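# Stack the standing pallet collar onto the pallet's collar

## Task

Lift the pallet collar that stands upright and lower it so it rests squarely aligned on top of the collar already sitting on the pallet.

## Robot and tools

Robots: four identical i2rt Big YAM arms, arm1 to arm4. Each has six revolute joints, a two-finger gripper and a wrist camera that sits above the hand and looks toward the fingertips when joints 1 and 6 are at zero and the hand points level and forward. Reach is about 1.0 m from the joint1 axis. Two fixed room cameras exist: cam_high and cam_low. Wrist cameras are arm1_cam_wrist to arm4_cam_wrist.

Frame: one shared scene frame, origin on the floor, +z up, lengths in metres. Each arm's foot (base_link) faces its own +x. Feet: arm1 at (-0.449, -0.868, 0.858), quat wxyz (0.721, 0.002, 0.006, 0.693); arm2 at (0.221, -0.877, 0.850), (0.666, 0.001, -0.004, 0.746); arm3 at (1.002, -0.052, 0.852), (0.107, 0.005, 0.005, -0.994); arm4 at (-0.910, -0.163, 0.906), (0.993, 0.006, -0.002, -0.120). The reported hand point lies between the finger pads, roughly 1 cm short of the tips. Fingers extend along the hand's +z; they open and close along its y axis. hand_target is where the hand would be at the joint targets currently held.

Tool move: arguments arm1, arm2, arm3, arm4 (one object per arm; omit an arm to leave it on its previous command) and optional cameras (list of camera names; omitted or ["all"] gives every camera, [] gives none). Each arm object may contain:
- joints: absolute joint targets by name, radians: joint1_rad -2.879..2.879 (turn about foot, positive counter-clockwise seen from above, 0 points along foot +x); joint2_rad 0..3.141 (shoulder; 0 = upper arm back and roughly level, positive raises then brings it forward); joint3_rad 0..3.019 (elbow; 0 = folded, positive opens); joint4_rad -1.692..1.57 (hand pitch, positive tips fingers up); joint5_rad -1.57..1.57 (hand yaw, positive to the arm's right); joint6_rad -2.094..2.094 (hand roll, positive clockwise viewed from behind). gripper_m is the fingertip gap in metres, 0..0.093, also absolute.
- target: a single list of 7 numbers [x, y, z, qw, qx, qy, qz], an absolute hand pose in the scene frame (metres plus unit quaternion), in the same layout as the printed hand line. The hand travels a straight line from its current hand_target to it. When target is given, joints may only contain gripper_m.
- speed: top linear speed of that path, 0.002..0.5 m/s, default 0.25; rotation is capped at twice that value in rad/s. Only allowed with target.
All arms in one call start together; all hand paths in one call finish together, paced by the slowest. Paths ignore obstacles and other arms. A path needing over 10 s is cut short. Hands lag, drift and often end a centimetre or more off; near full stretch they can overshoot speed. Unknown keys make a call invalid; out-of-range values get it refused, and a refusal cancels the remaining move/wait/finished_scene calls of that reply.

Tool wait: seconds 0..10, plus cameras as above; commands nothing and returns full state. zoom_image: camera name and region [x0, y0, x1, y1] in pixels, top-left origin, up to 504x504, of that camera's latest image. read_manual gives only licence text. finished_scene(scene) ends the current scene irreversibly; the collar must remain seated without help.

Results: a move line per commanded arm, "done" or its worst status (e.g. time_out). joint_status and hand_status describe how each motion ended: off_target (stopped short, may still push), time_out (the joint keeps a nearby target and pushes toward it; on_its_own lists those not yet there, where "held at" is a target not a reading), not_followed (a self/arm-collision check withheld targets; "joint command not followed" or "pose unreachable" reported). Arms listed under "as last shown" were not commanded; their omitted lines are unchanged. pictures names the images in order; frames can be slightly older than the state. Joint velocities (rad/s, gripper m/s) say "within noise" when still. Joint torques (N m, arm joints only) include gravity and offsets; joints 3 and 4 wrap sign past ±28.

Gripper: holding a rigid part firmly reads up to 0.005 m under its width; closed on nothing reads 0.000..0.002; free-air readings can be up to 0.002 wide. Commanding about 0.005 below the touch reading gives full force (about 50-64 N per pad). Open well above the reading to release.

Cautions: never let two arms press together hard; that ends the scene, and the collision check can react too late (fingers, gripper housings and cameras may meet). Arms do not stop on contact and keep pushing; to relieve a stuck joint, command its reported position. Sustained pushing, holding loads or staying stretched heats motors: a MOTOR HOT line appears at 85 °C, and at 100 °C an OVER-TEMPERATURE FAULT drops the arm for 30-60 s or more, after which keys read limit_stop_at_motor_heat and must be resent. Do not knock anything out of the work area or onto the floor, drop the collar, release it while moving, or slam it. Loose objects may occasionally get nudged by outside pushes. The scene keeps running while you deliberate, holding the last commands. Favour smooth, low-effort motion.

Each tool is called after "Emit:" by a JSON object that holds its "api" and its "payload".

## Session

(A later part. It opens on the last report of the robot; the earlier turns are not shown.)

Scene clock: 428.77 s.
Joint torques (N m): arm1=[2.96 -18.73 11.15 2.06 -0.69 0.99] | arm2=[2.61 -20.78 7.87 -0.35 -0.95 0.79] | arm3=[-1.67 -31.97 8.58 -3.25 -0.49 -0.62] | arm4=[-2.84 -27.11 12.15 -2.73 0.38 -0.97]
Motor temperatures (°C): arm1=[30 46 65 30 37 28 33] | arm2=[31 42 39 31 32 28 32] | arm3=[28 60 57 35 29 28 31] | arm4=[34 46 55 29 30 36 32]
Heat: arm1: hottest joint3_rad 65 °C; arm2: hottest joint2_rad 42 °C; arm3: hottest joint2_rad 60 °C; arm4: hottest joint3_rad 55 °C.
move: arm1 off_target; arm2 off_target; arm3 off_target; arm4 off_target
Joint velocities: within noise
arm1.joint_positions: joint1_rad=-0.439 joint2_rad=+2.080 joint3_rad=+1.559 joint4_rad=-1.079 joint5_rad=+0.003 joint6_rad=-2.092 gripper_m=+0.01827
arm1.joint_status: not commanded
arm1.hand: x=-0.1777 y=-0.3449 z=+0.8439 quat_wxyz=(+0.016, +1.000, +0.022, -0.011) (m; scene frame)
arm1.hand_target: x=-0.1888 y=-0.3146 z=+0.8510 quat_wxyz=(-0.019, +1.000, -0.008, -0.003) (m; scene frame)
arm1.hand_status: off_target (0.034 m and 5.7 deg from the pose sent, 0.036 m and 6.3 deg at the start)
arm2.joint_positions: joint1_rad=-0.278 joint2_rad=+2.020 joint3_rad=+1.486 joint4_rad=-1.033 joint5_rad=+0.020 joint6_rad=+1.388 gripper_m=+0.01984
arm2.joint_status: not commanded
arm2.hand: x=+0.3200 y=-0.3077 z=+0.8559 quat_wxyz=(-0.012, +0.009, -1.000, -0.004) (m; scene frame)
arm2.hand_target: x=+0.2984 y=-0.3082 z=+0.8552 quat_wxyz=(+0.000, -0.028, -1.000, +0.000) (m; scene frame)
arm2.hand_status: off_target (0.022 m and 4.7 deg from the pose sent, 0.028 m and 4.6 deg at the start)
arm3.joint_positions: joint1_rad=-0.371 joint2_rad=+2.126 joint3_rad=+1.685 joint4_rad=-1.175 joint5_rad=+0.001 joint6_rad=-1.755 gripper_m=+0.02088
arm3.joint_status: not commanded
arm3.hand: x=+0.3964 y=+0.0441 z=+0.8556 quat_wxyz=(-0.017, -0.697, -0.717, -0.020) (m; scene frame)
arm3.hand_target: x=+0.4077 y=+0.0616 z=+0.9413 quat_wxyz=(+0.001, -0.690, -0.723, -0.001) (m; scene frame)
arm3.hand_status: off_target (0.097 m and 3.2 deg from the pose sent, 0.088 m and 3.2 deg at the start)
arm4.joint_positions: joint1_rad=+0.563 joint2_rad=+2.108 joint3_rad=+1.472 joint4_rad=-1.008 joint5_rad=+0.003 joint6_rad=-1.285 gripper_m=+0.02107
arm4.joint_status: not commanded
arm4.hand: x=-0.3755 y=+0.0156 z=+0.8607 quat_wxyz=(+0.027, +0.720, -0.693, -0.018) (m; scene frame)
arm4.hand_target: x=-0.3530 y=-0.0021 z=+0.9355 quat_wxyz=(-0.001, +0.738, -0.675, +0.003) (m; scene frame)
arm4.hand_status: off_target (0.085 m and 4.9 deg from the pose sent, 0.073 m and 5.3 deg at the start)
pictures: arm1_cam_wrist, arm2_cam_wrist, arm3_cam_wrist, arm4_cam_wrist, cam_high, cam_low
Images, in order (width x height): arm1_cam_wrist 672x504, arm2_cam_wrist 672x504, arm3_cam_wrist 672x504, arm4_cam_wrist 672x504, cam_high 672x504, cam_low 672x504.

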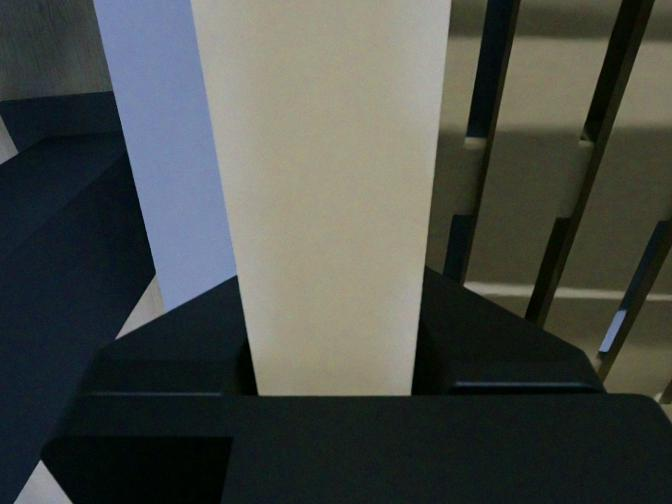

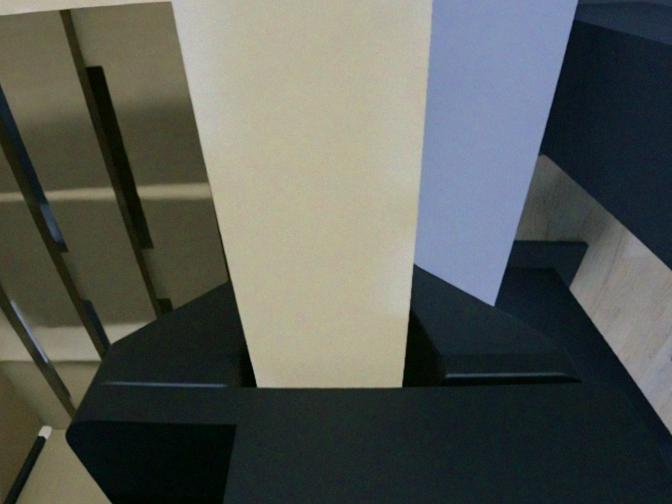

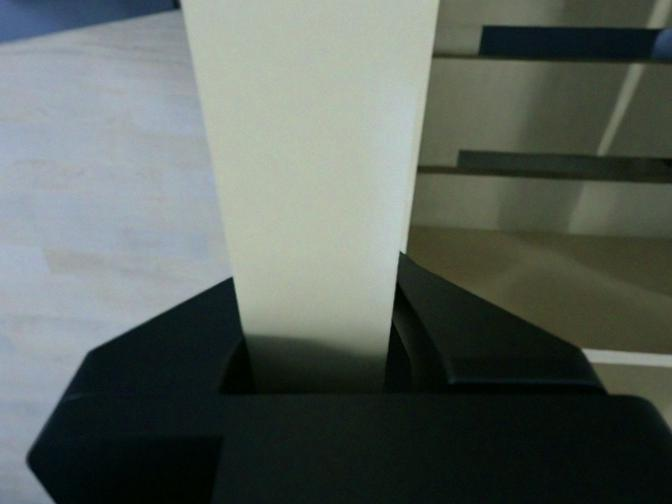

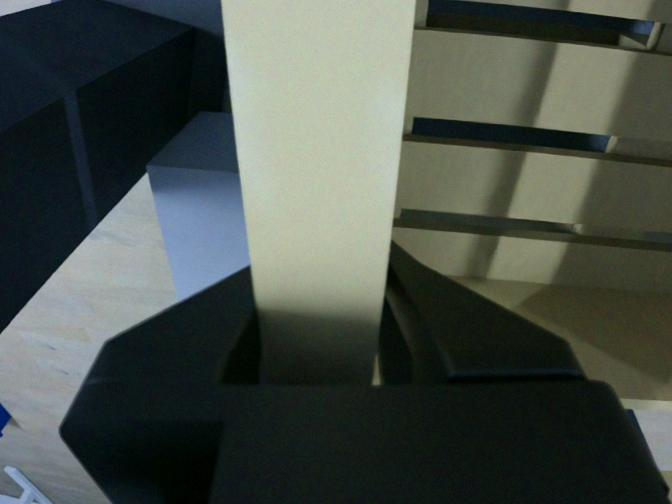

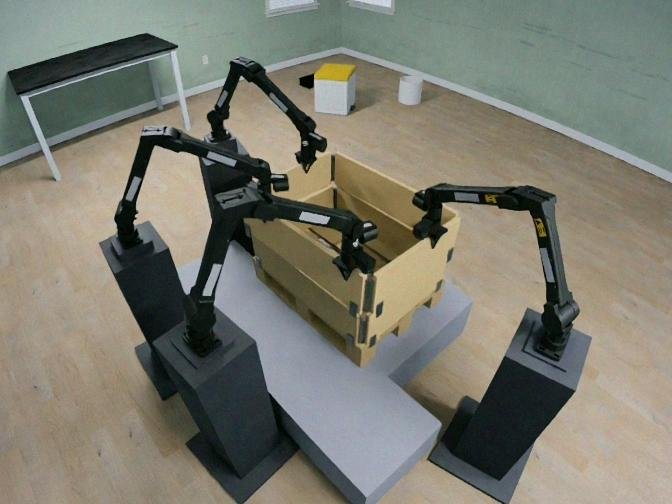

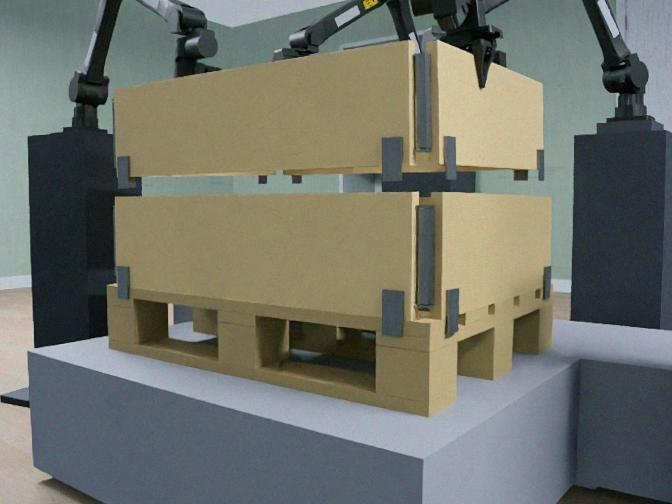

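Emit:
{"api": "move", "payload": {"arm1": {"target":[-0.212,-0.318,0.84,-0.02,0.9998,-0.01,0],"speed":0.06}, "arm2": {"target":[0.275,-0.310,0.845,0,0.030,1,0],"speed":0.06}, "arm3": {"target":[0.402,0.060,0.94,0,0.69,0.723,0],"speed":0.06}, "arm4": {"target":[-0.353,-0.002,0.925,0,-0.74,0.673,0],"speed":0.06}}}

Emit:
{"api": "zoom_image", "payload": {"camera": "cam_high", "region": [220, 120, 480, 380]}}

Emit:
{"api": "zoom_image", "payload": {"camera": "cam_low", "region": [90, 0, 594, 378]}}

Scene clock: 435.93 s.
Joint torques (N m): arm1=[3.55 -19.78 9.55 1.63 -0.67 1.07] | arm2=[3.25 -20.78 7.6 -0.68 -1.08 0.92] | arm3=[-1.14 -30.51 9.59 -3.03 -0.43 -0.98] | arm4=[-2.67 -27.34 10.3 -2.51 0.41 -1.15]
Motor temperatures (°C): arm1=[30 47 62 30 37 28 33] | arm2=[31 43 38 31 32 28 32] | arm3=[28 62 56 35 29 28 31] | arm4=[34 46 55 29 30 35 33]
Heat: arm1: hottest joint3_rad 62 °C; arm2: hottest joint2_rad 43 °C; arm3: hottest joint2_rad 62 °C; arm4: hottest joint3_rad 55 °C.
move: arm1 off_target; arm2 off_target; arm3 off_target; arm4 off_target
Joint velocities: within noise
arm1.joint_positions: joint1_rad=-0.414 joint2_rad=+2.080 joint3_rad=+1.510 joint4_rad=-1.020 joint5_rad=+0.003 joint6_rad=-2.068 gripper_m=+0.01827
arm1.joint_status: not commanded
arm1.hand: x=-0.1941 y=-0.3450 z=+0.8283 quat_wxyz=(+0.012, +1.000, +0.022, -0.009) (m; scene frame)
arm1.hand_target: x=-0.2123 y=-0.3193 z=+0.8404 quat_wxyz=(-0.020, +1.000, -0.008, -0.003) (m; scene frame)
arm1.hand_status: off_target (0.034 m and 5.3 deg from the pose sent, 0.044 m and 5.7 deg at the start)
arm2.joint_positions: joint1_rad=-0.248 joint2_rad=+2.025 joint3_rad=+1.462 joint4_rad=-0.996 joint5_rad=+0.023 joint6_rad=+1.413 gripper_m=+0.01977
arm2.joint_status: not commanded
arm2.hand: x=+0.3033 y=-0.3074 z=+0.8454 quat_wxyz=(-0.014, +0.011, -1.000, -0.008) (m; scene frame)
arm2.hand_target: x=+0.2758 y=-0.3106 z=+0.8449 quat_wxyz=(+0.000, -0.027, -1.000, +0.001) (m; scene frame)
arm2.hand_status: off_target (0.028 m and 5.1 deg from the pose sent, 0.046 m and 4.7 deg at the start)
arm3.joint_positions: joint1_rad=-0.371 joint2_rad=+2.126 joint3_rad=+1.677 joint4_rad=-1.166 joint5_rad=+0.001 joint6_rad=-1.708 gripper_m=+0.02060
arm3.joint_status: not commanded
arm3.hand: x=+0.3974 y=+0.0440 z=+0.8529 quat_wxyz=(-0.016, -0.714, -0.700, -0.020) (m; scene frame)
arm3.hand_target: x=+0.4026 y=+0.0590 z=+0.9333 quat_wxyz=(+0.003, -0.692, -0.722, -0.001) (m; scene frame)
arm3.hand_status: off_target (0.089 m and 4.8 deg from the pose sent, 0.086 m and 3.2 deg at the start)
arm4.joint_positions: joint1_rad=+0.563 joint2_rad=+2.125 joint3_rad=+1.472 joint4_rad=-0.979 joint5_rad=+0.003 joint6_rad=-1.266 gripper_m=+0.02132
arm4.joint_status: not commanded
arm4.hand: x=-0.3716 y=+0.0170 z=+0.8512 quat_wxyz=(+0.022, +0.714, -0.700, -0.015) (m; scene frame)
arm4.hand_target: x=-0.3549 y=-0.0017 z=+0.9201 quat_wxyz=(+0.000, +0.739, -0.674, +0.003) (m; scene frame)
arm4.hand_status: off_target (0.078 m and 5.2 deg from the pose sent, 0.070 m and 4.9 deg at the start)
pictures: arm1_cam_wrist, arm2_cam_wrist, arm3_cam_wrist, arm4_cam_wrist, cam_high, cam_low
Images, in order (width x height): arm1_cam_wrist 672x504, arm2_cam_wrist 672x504, arm3_cam_wrist 672x504, arm4_cam_wrist 672x504, cam_high 672x504, cam_low 672x504.

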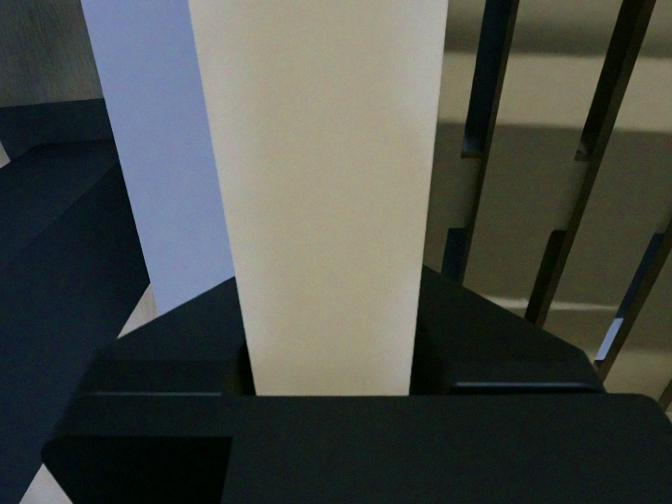

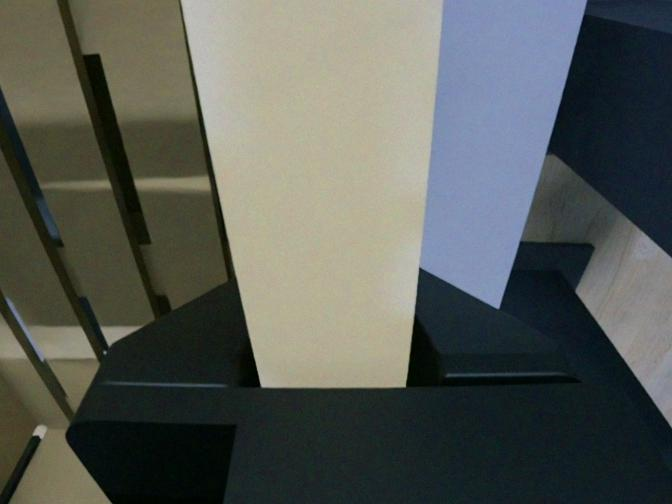

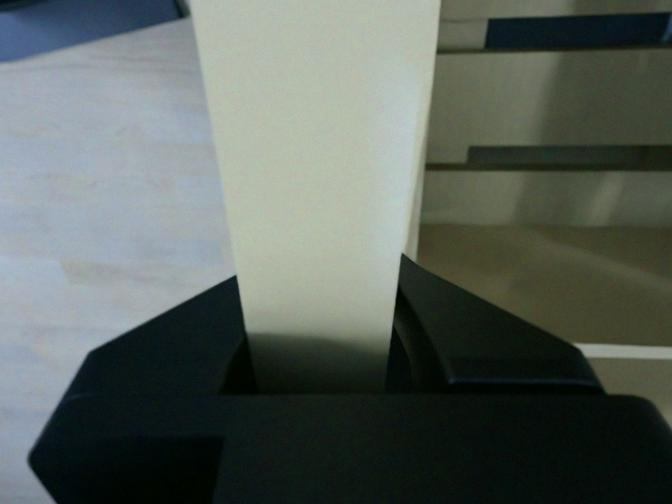

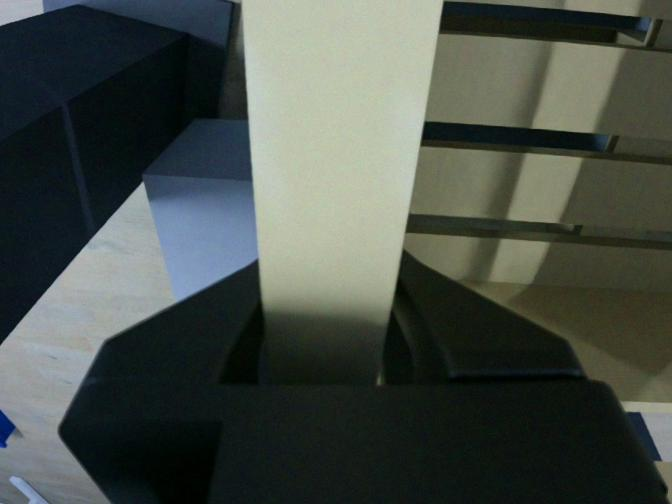

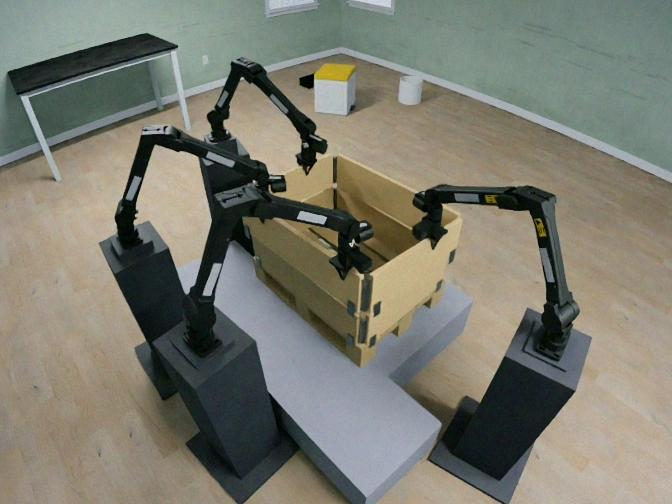

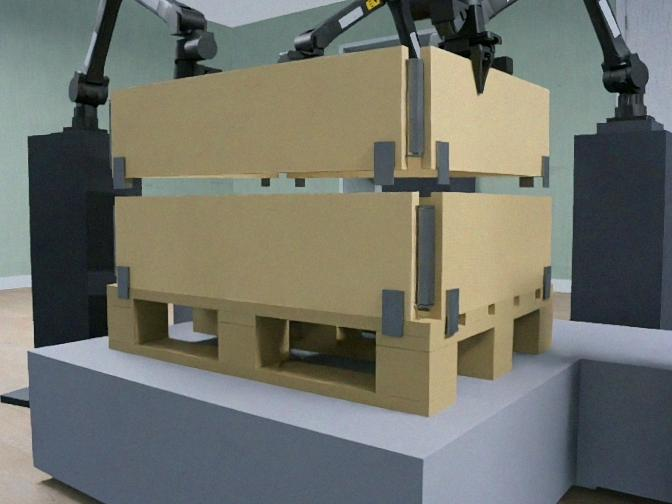

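Scaled by 1.938 from the camera's 672x504 image, which has a finer 960x720 frame.

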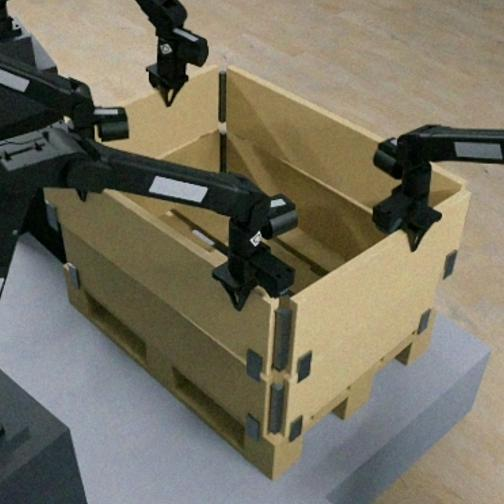

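Scaled by 1.000.

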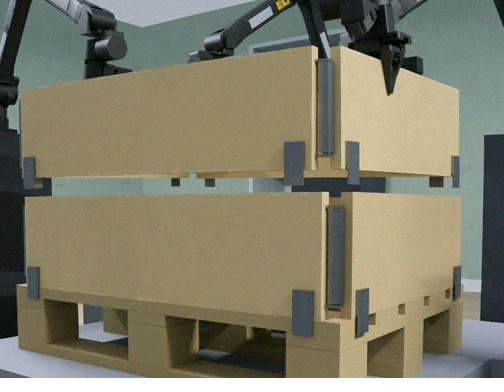

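Emit:
{"api": "move", "payload": {"arm1": {"target":[-0.212,-0.318,0.838,-0.02,0.9998,-0.01,0],"speed":0.06}, "arm2": {"target":[0.275,-0.310,0.84,0,0.030,1,0],"speed":0.06}, "arm3": {"target":[0.372,0.062,0.94,0,0.70,0.714,0],"speed":0.06}, "arm4": {"target":[-0.383,0.000,0.92,0,-0.73,0.683,0],"speed":0.06}}}

Emit:
{"api": "zoom_image", "payload": {"camera": "cam_high", "region": [220, 120, 480, 380]}}

Emit:
{"api": "zoom_image", "payload": {"camera": "cam_low", "region": [90, 0, 594, 378]}}

Scene clock: 443.53 s.
Joint torques (N m): arm1=[2.55 -19.6 11.08 1.55 -0.68 1.02] | arm2=[1.96 -21.25 7.71 -0.5 -1.12 0.85] | arm3=[-0.62 -29.74 13.91 -4.16 -0.13 -0.63] | arm4=[-1.14 -29.92 6.71 -2.74 0.2 -0.86]
Motor temperatures (°C): arm1=[30 47 59 30 36 28 33] | arm2=[31 43 38 31 32 29 32] | arm3=[28 62 55 35 29 29 31] | arm4=[34 47 54 29 30 35 33]
Heat: arm1: hottest joint3_rad 59 °C; arm2: hottest joint2_rad 43 °C; arm3: hottest joint2_rad 62 °C; arm4: hottest joint3_rad 54 °C.
move: arm1 off_target; arm2 off_target; arm3 off_target; arm4 off_target
Joint velocities: within noise
arm1.joint_positions: joint1_rad=-0.402 joint2_rad=+2.080 joint3_rad=+1.489 joint4_rad=-1.014 joint5_rad=+0.003 joint6_rad=-2.063 gripper_m=+0.01827
arm1.joint_status: not commanded
arm1.hand: x=-0.2042 y=-0.3491 z=+0.8218 quat_wxyz=(+0.018, +0.999, +0.026, -0.012) (m; scene frame)
arm1.hand_target: x=-0.2127 y=-0.3189 z=+0.8389 quat_wxyz=(-0.021, +1.000, -0.008, -0.003) (m; scene frame)
arm1.hand_status: off_target (0.036 m and 6.2 deg from the pose sent, 0.034 m and 5.3 deg at the start)
arm2.joint_positions: joint1_rad=-0.230 joint2_rad=+2.037 joint3_rad=+1.457 joint4_rad=-0.990 joint5_rad=+0.023 joint6_rad=+1.422 gripper_m=+0.01974
arm2.joint_status: not commanded
arm2.hand: x=+0.2926 y=-0.3085 z=+0.8368 quat_wxyz=(-0.014, +0.016, -1.000, -0.002) (m; scene frame)
arm2.hand_target: x=+0.2751 y=-0.3101 z=+0.8398 quat_wxyz=(+0.000, -0.027, -1.000, +0.000) (m; scene frame)
arm2.hand_status: off_target (0.018 m and 5.5 deg from the pose sent, 0.029 m and 5.1 deg at the start)
arm3.joint_positions: joint1_rad=-0.371 joint2_rad=+2.180 joint3_rad=+1.730 joint4_rad=-1.166 joint5_rad=-0.013 joint6_rad=-1.714 gripper_m=+0.02051
arm3.joint_status: not commanded
arm3.hand: x=+0.3828 y=+0.0441 z=+0.8378 quat_wxyz=(-0.021, -0.712, -0.702, -0.015) (m; scene frame)
arm3.hand_target: x=+0.3754 y=+0.0596 z=+0.9301 quat_wxyz=(+0.003, -0.700, -0.714, +0.003) (m; scene frame)
arm3.hand_status: off_target (0.104 m and 3.5 deg from the pose sent, 0.093 m and 3.7 deg at the start; pose on its path clipped on 15 of 34 steps)
arm4.joint_positions: joint1_rad=+0.563 joint2_rad=+2.119 joint3_rad=+1.406 joint4_rad=-0.921 joint5_rad=+0.006 joint6_rad=-1.251 gripper_m=+0.02100
arm4.joint_status: not commanded
arm4.hand: x=-0.3869 y=+0.0115 z=+0.8350 quat_wxyz=(+0.023, +0.708, -0.705, -0.013) (m; scene frame)
arm4.hand_target: x=-0.3831 y=+0.0008 z=+0.9110 quat_wxyz=(+0.000, +0.729, -0.684, +0.002) (m; scene frame)
arm4.hand_status: off_target (0.086 m and 4.7 deg from the pose sent, 0.072 m and 4.0 deg at the start)
pictures: arm1_cam_wrist, arm2_cam_wrist, arm3_cam_wrist, arm4_cam_wrist, cam_high, cam_low
Images, in order (width x height): arm1_cam_wrist 672x504, arm2_cam_wrist 672x504, arm3_cam_wrist 672x504, arm4_cam_wrist 672x504, cam_high 672x504, cam_low 672x504.

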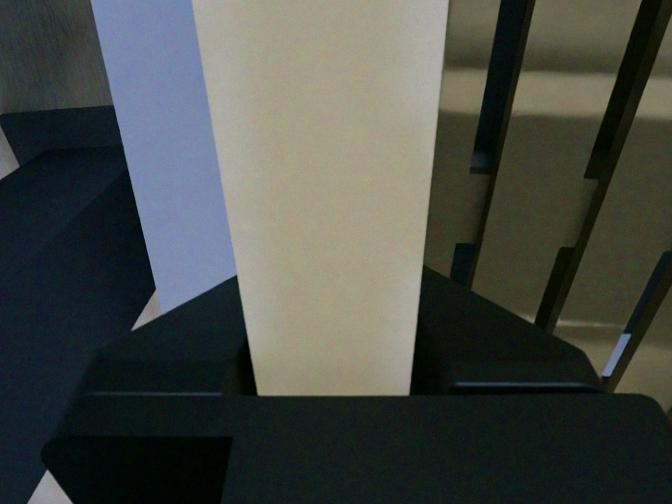

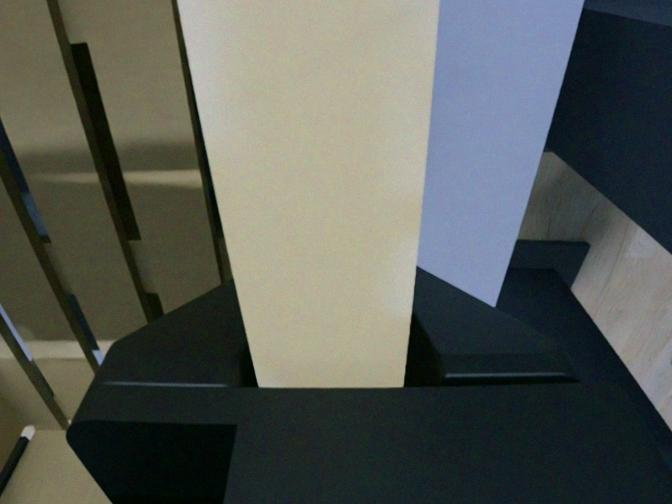

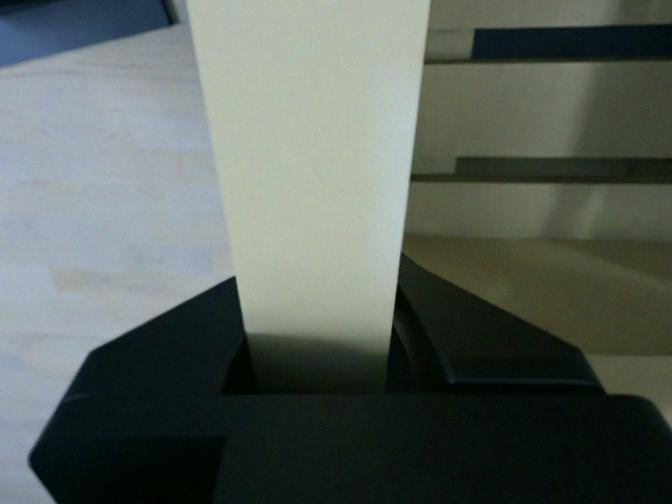

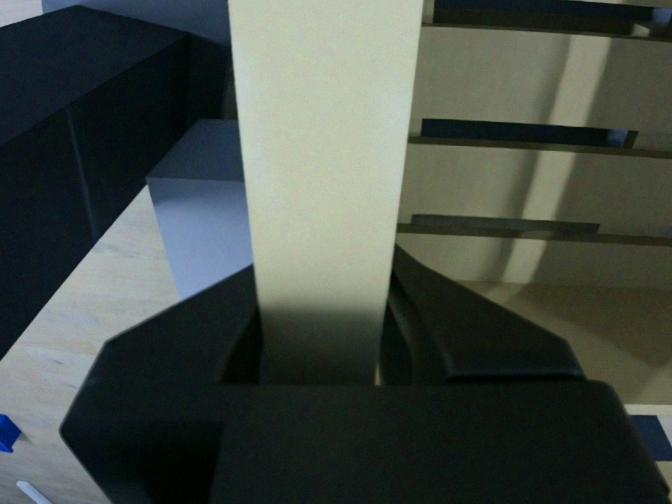

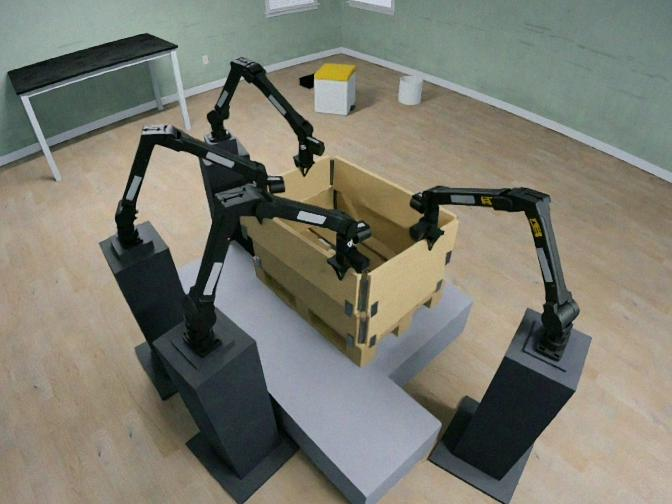

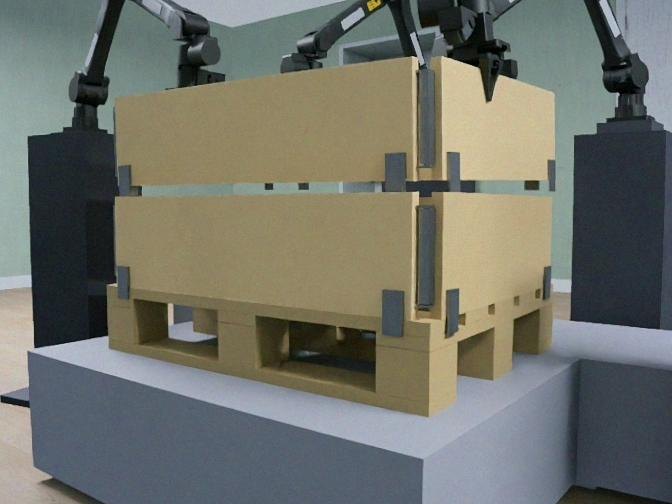

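Scaled by 1.938 from the camera's 672x504 image, which has a finer 960x720 frame.

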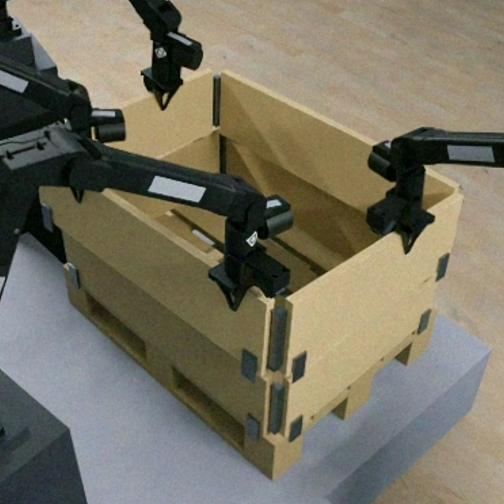

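Scaled by 1.000.

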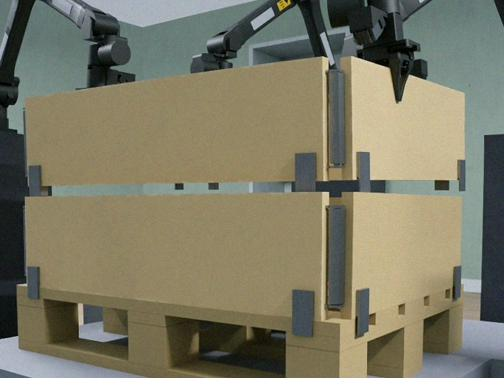

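Emit:
{"api": "move", "payload": {"arm1": {"target":[-0.192,-0.314,0.815,-0.02,0.9998,-0.01,0],"speed":0.05}, "arm2": {"target":[0.302,-0.306,0.818,0,0.030,1,0],"speed":0.05}, "arm3": {"target":[0.375,0.065,0.91,0,0.70,0.714,0],"speed":0.05}, "arm4": {"target":[-0.383,0.004,0.892,0,-0.73,0.683,0],"speed":0.05}}}

Emit:
{"api": "zoom_image", "payload": {"camera": "cam_high", "region": [220, 120, 480, 380]}}

Emit:
{"api": "zoom_image", "payload": {"camera": "cam_low", "region": [90, 0, 594, 378]}}

Scene clock: 453.17 s.
Joint torques (N m): arm1=[0.44 -17.32 13.67 1.51 -0.65 0.76] | arm2=[-0.38 -19.6 8.61 -0.21 -1.06 0.45] | arm3=[-1.2 -29.16 11.41 -2.76 -0.33 -0.69] | arm4=[-0.73 -27.28 6.91 -2.47 0.25 -0.83]
Motor temperatures (°C): arm1=[30 48 57 29 36 29 33] | arm2=[31 42 37 31 32 29 32] | arm3=[28 60 57 35 29 28 31] | arm4=[34 46 53 29 30 35 33]
Heat: arm1: hottest joint3_rad 57 °C; arm2: hottest joint2_rad 42 °C; arm3: hottest joint2_rad 60 °C; arm4: hottest joint3_rad 53 °C.
move: arm1 off_target; arm2 off_target; arm3 off_target; arm4 off_target
Joint velocities: within noise
arm1.joint_positions: joint1_rad=-0.402 joint2_rad=+2.105 joint3_rad=+1.489 joint4_rad=-0.987 joint5_rad=+0.003 joint6_rad=-2.063 gripper_m=+0.01827
arm1.joint_status: not commanded
arm1.hand: x=-0.2029 y=-0.3471 z=+0.8074 quat_wxyz=(+0.018, +0.999, +0.026, -0.011) (m; scene frame)
arm1.hand_target: x=-0.1929 y=-0.3157 z=+0.8167 quat_wxyz=(-0.021, +1.000, -0.009, -0.001) (m; scene frame)
arm1.hand_status: off_target (0.036 m and 6.1 deg from the pose sent, 0.038 m and 6.2 deg at the start)
arm2.joint_positions: joint1_rad=-0.245 joint2_rad=+2.063 joint3_rad=+1.457 joint4_rad=-0.962 joint5_rad=+0.023 joint6_rad=+1.422 gripper_m=+0.01974
arm2.joint_status: not commanded
arm2.hand: x=+0.3017 y=-0.3067 z=+0.8230 quat_wxyz=(-0.014, +0.008, -1.000, -0.004) (m; scene frame)
arm2.hand_target: x=+0.3022 y=-0.3062 z=+0.8179 quat_wxyz=(+0.000, -0.029, -1.000, +0.000) (m; scene frame)
arm2.hand_status: off_target (0.005 m and 4.7 deg from the pose sent, 0.021 m and 5.5 deg at the start)
arm3.joint_positions: joint1_rad=-0.371 joint2_rad=+2.193 joint3_rad=+1.730 joint4_rad=-1.156 joint5_rad=+0.001 joint6_rad=-1.714 gripper_m=+0.02059
arm3.joint_status: not commanded
arm3.hand: x=+0.3829 y=+0.0466 z=+0.8296 quat_wxyz=(-0.019, -0.712, -0.702, -0.022) (m; scene frame)
arm3.hand_target: x=+0.3768 y=+0.0648 z=+0.9058 quat_wxyz=(+0.004, -0.701, -0.713, -0.002) (m; scene frame)
arm3.hand_status: off_target (0.083 m and 3.8 deg from the pose sent, 0.076 m and 3.5 deg at the start)
arm4.joint_positions: joint1_rad=+0.565 joint2_rad=+2.124 joint3_rad=+1.389 joint4_rad=-0.872 joint5_rad=+0.003 joint6_rad=-1.248 gripper_m=+0.02007
arm4.joint_status: not commanded
arm4.hand: x=-0.3850 y=+0.0134 z=+0.8271 quat_wxyz=(+0.010, +0.708, -0.706, -0.009) (m; scene frame)
arm4.hand_target: x=-0.3826 y=+0.0046 z=+0.8864 quat_wxyz=(-0.001, +0.729, -0.684, +0.001) (m; scene frame)
arm4.hand_status: off_target (0.066 m and 4.0 deg from the pose sent, 0.058 m and 4.7 deg at the start)
pictures: arm1_cam_wrist, arm2_cam_wrist, arm3_cam_wrist, arm4_cam_wrist, cam_high, cam_low
Images, in order (width x height): arm1_cam_wrist 672x504, arm2_cam_wrist 672x504, arm3_cam_wrist 672x504, arm4_cam_wrist 672x504, cam_high 672x504, cam_low 672x504.

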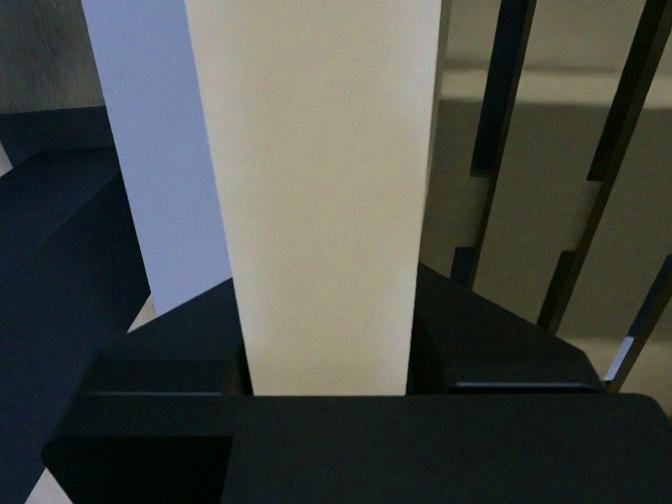

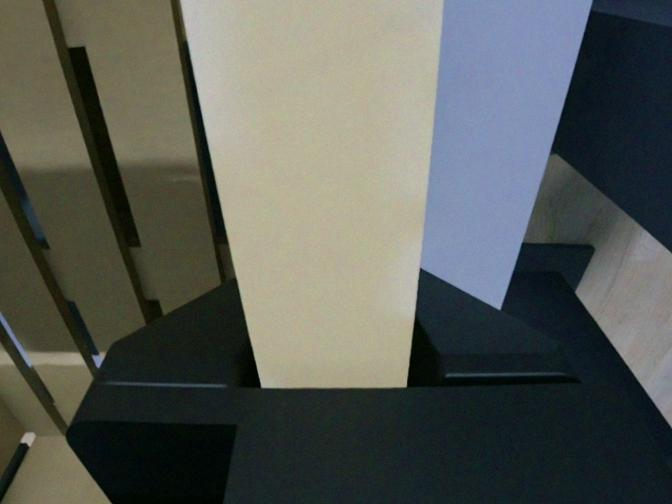

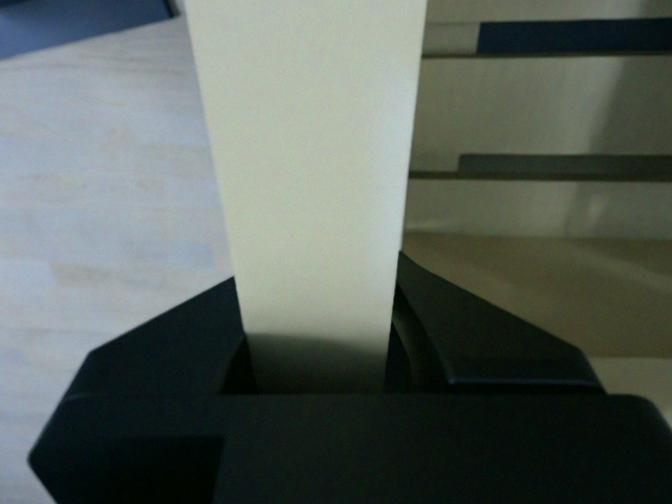

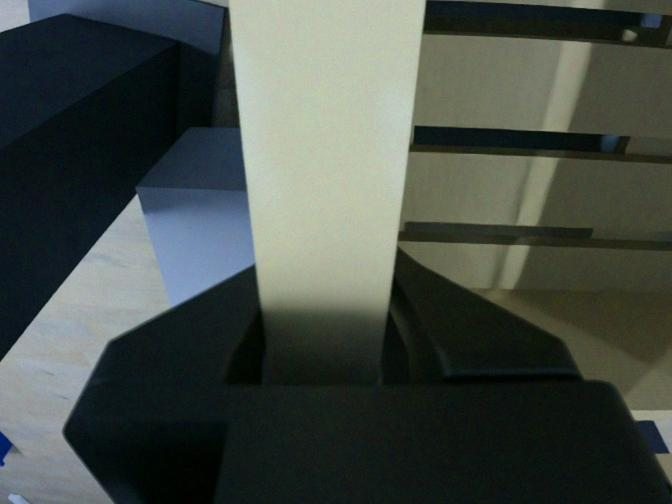

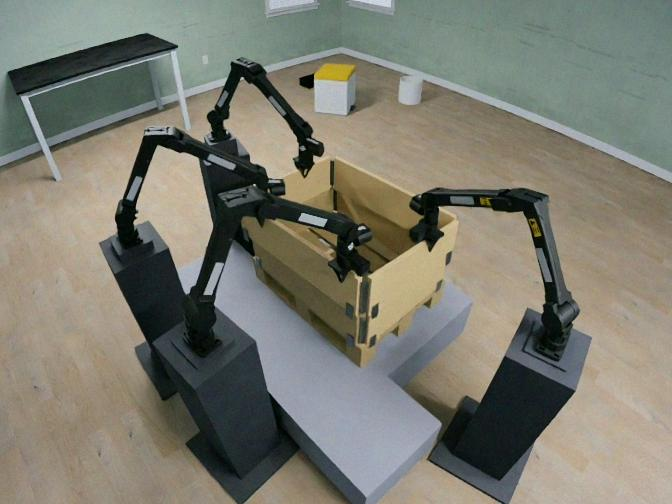

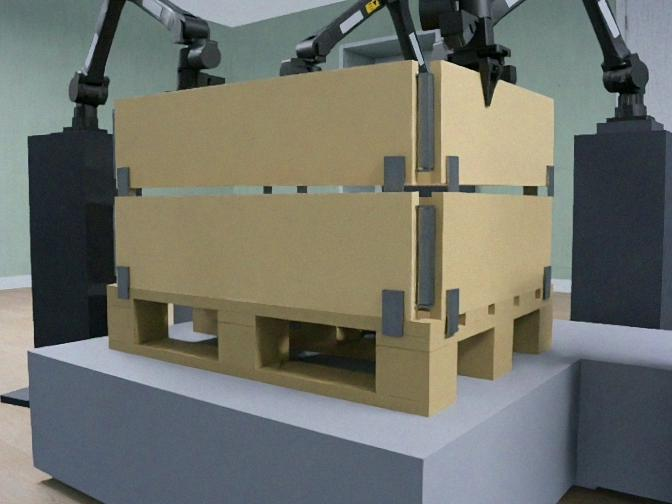

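Scaled by 1.938 from the camera's 672x504 image, which has a finer 960x720 frame.

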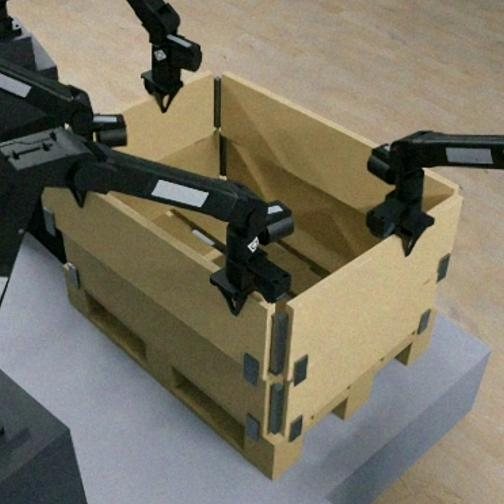

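Scaled by 1.000.

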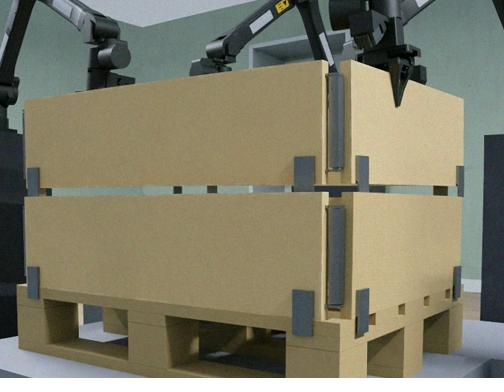

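Emit:
{"api": "move", "payload": {"arm1": {"target":[-0.189,-0.312,0.785,-0.02,0.9998,-0.01,0],"speed":0.05}, "arm2": {"target":[0.306,-0.304,0.788,0,0.030,1,0],"speed":0.05}, "arm3": {"target":[0.374,0.063,0.875,0,0.70,0.714,0],"speed":0.05}, "arm4": {"target":[-0.383,0.003,0.855,0,-0.73,0.683,0],"speed":0.05}}}

Emit:
{"api": "zoom_image", "payload": {"camera": "cam_high", "region": [220, 120, 480, 380]}}

Emit:
{"api": "zoom_image", "payload": {"camera": "cam_low", "region": [90, 0, 594, 378]}}

Emit:
{"api": "zoom_image", "payload": {"camera": "cam_low", "region": [360, 130, 570, 350]}}

Scene clock: 459.47 s.
Joint torques (N m): arm1=[0.38 -16.5 13.41 2.11 -0.63 0.73] | arm2=[-0.62 -18.78 8.1 0.28 -0.98 0.43] | arm3=[-0.85 -28.04 9.57 -1.74 -0.56 -0.63] | arm4=[-1.14 -25.76 5.9 -1.73 0.25 -0.86]
Motor temperatures (°C): arm1=[30 46 57 29 35 28 33] | arm2=[31 42 37 31 32 29 32] | arm3=[28 57 57 35 29 28 31] | arm4=[34 45 52 29 30 34 33]
Heat: arm1: hottest joint3_rad 57 °C; arm2: hottest joint2_rad 42 °C; arm3: hottest joint2_rad 57 °C; arm4: hottest joint3_rad 52 °C.
move: arm1 off_target; arm2 off_target; arm3 off_target; arm4 off_target
Joint velocities: within noise
arm1.joint_positions: joint1_rad=-0.405 joint2_rad=+2.143 joint3_rad=+1.489 joint4_rad=-0.950 joint5_rad=+0.003 joint6_rad=-2.063 gripper_m=+0.01831
arm1.joint_status: not commanded
arm1.hand: x=-0.2009 y=-0.3461 z=+0.7861 quat_wxyz=(+0.018, +0.999, +0.025, -0.012) (m; scene frame)
arm1.hand_target: x=-0.1897 y=-0.3140 z=+0.7868 quat_wxyz=(-0.020, +1.000, -0.009, -0.001) (m; scene frame)
arm1.hand_status: off_target (0.036 m and 6.0 deg from the pose sent, 0.044 m and 6.1 deg at the start)
arm2.joint_positions: joint1_rad=-0.248 joint2_rad=+2.101 joint3_rad=+1.455 joint4_rad=-0.922 joint5_rad=+0.022 joint6_rad=+1.419 gripper_m=+0.01974
arm2.joint_status: not commanded
arm2.hand: x=+0.3036 y=-0.3043 z=+0.8011 quat_wxyz=(-0.013, +0.008, -1.000, -0.004) (m; scene frame)
arm2.hand_target: x=+0.3058 y=-0.3049 z=+0.7882 quat_wxyz=(+0.000, -0.029, -1.000, +0.002) (m; scene frame)
arm2.hand_status: off_target (0.013 m and 4.7 deg from the pose sent, 0.035 m and 4.7 deg at the start)
arm3.joint_positions: joint1_rad=-0.371 joint2_rad=+2.217 joint3_rad=+1.723 joint4_rad=-1.124 joint5_rad=+0.003 joint6_rad=-1.716 gripper_m=+0.02059
arm3.joint_status: not commanded
arm3.hand: x=+0.3818 y=+0.0472 z=+0.8124 quat_wxyz=(-0.018, -0.711, -0.703, -0.022) (m; scene frame)
arm3.hand_target: x=+0.3755 y=+0.0624 z=+0.8725 quat_wxyz=(+0.001, -0.701, -0.713, -0.001) (m; scene frame)
arm3.hand_status: off_target (0.065 m and 3.7 deg from the pose sent, 0.049 m and 3.8 deg at the start)
arm4.joint_positions: joint1_rad=+0.566 joint2_rad=+2.156 joint3_rad=+1.379 joint4_rad=-0.821 joint5_rad=+0.003 joint6_rad=-1.248 gripper_m=+0.01977
arm4.joint_status: not commanded
arm4.hand: x=-0.3851 y=+0.0144 z=+0.8066 quat_wxyz=(+0.007, +0.708, -0.706, -0.007) (m; scene frame)
arm4.hand_target: x=-0.3832 y=+0.0035 z=+0.8513 quat_wxyz=(+0.000, +0.729, -0.684, +0.001) (m; scene frame)
arm4.hand_status: off_target (0.050 m and 3.8 deg from the pose sent, 0.030 m and 4.0 deg at the start)
pictures: arm1_cam_wrist, arm2_cam_wrist, arm3_cam_wrist, arm4_cam_wrist, cam_high, cam_low
Images, in order (width x height): arm1_cam_wrist 672x504, arm2_cam_wrist 672x504, arm3_cam_wrist 672x504, arm4_cam_wrist 672x504, cam_high 672x504, cam_low 672x504.

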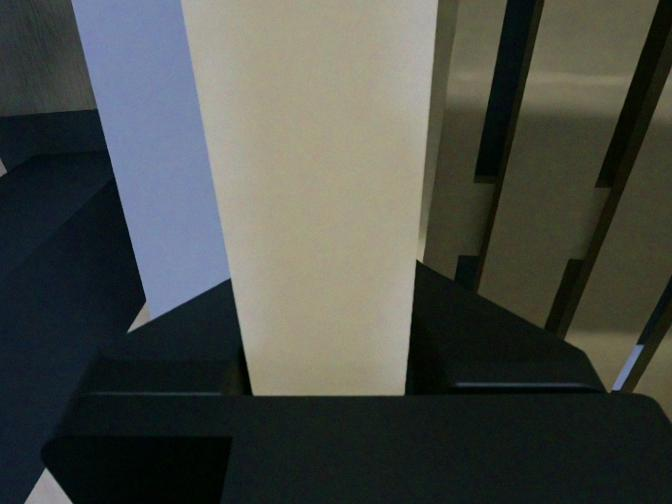

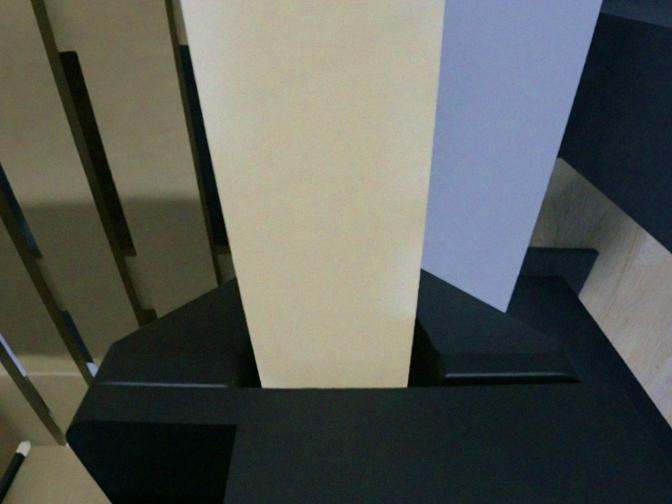

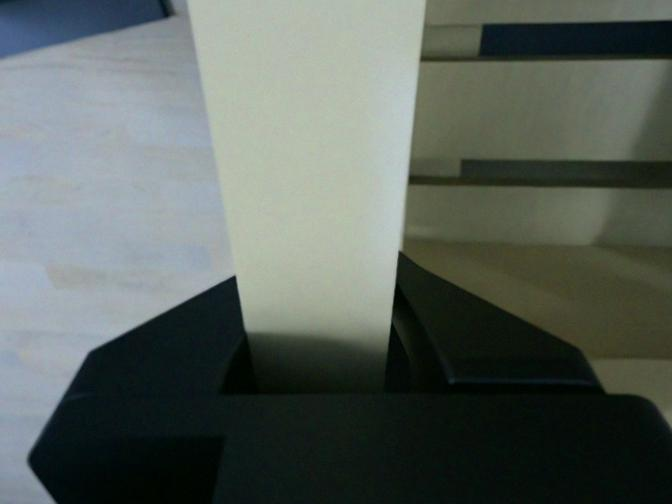

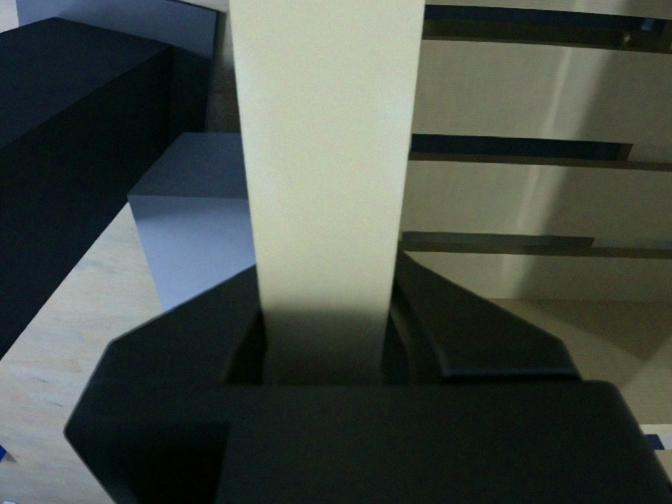

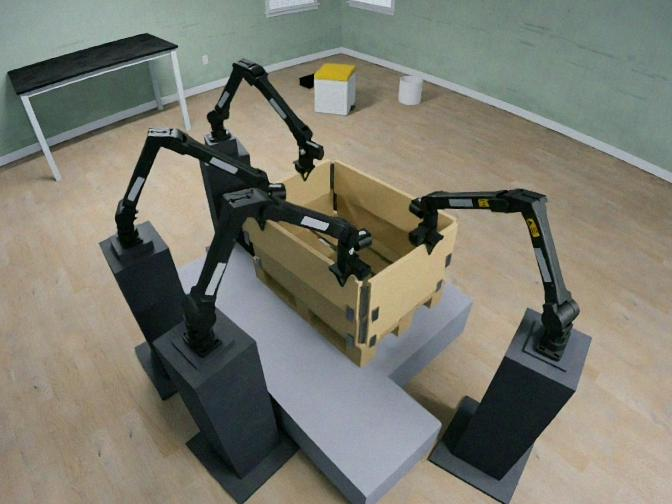

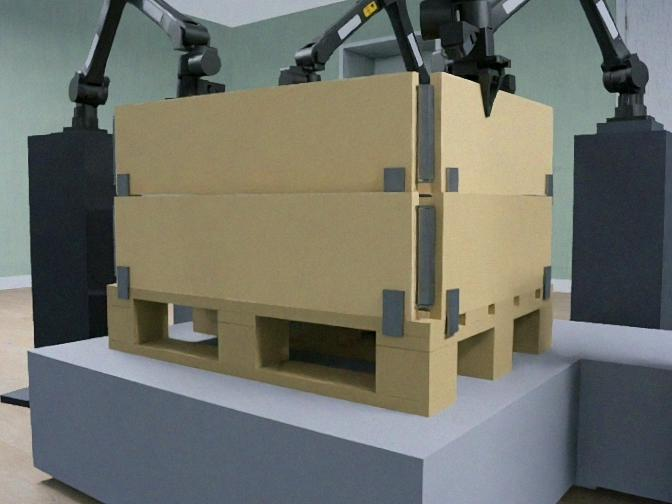

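Scaled by 1.938 from the camera's 672x504 image, which has a finer 960x720 frame.

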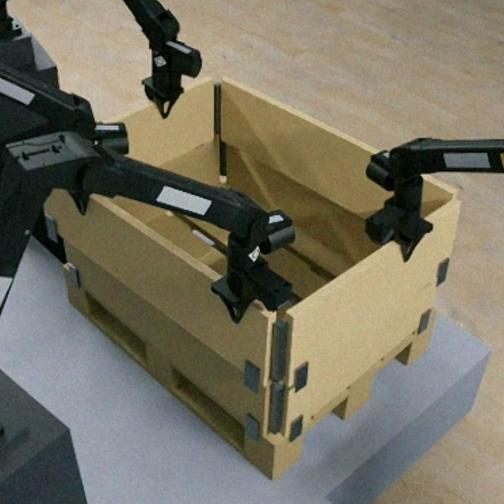

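Scaled by 1.000.

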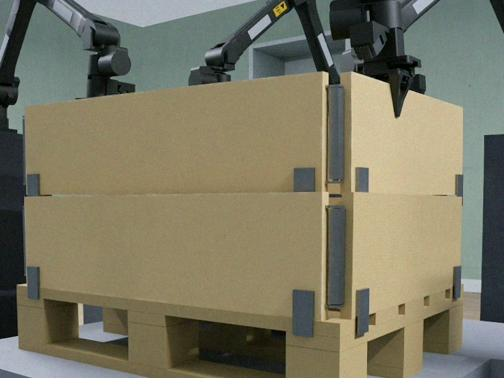

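Scaled by 2.291 from the camera's 672x504 image, which has a finer 960x720 frame.

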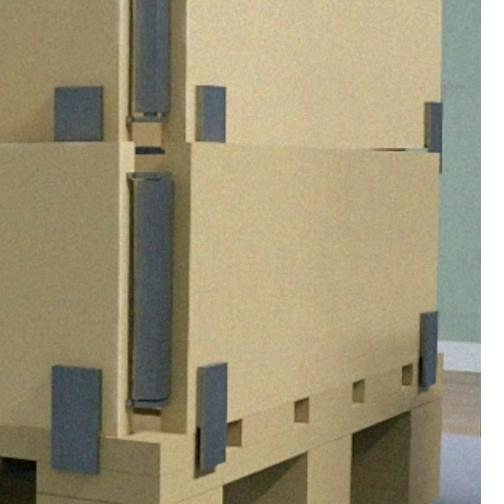

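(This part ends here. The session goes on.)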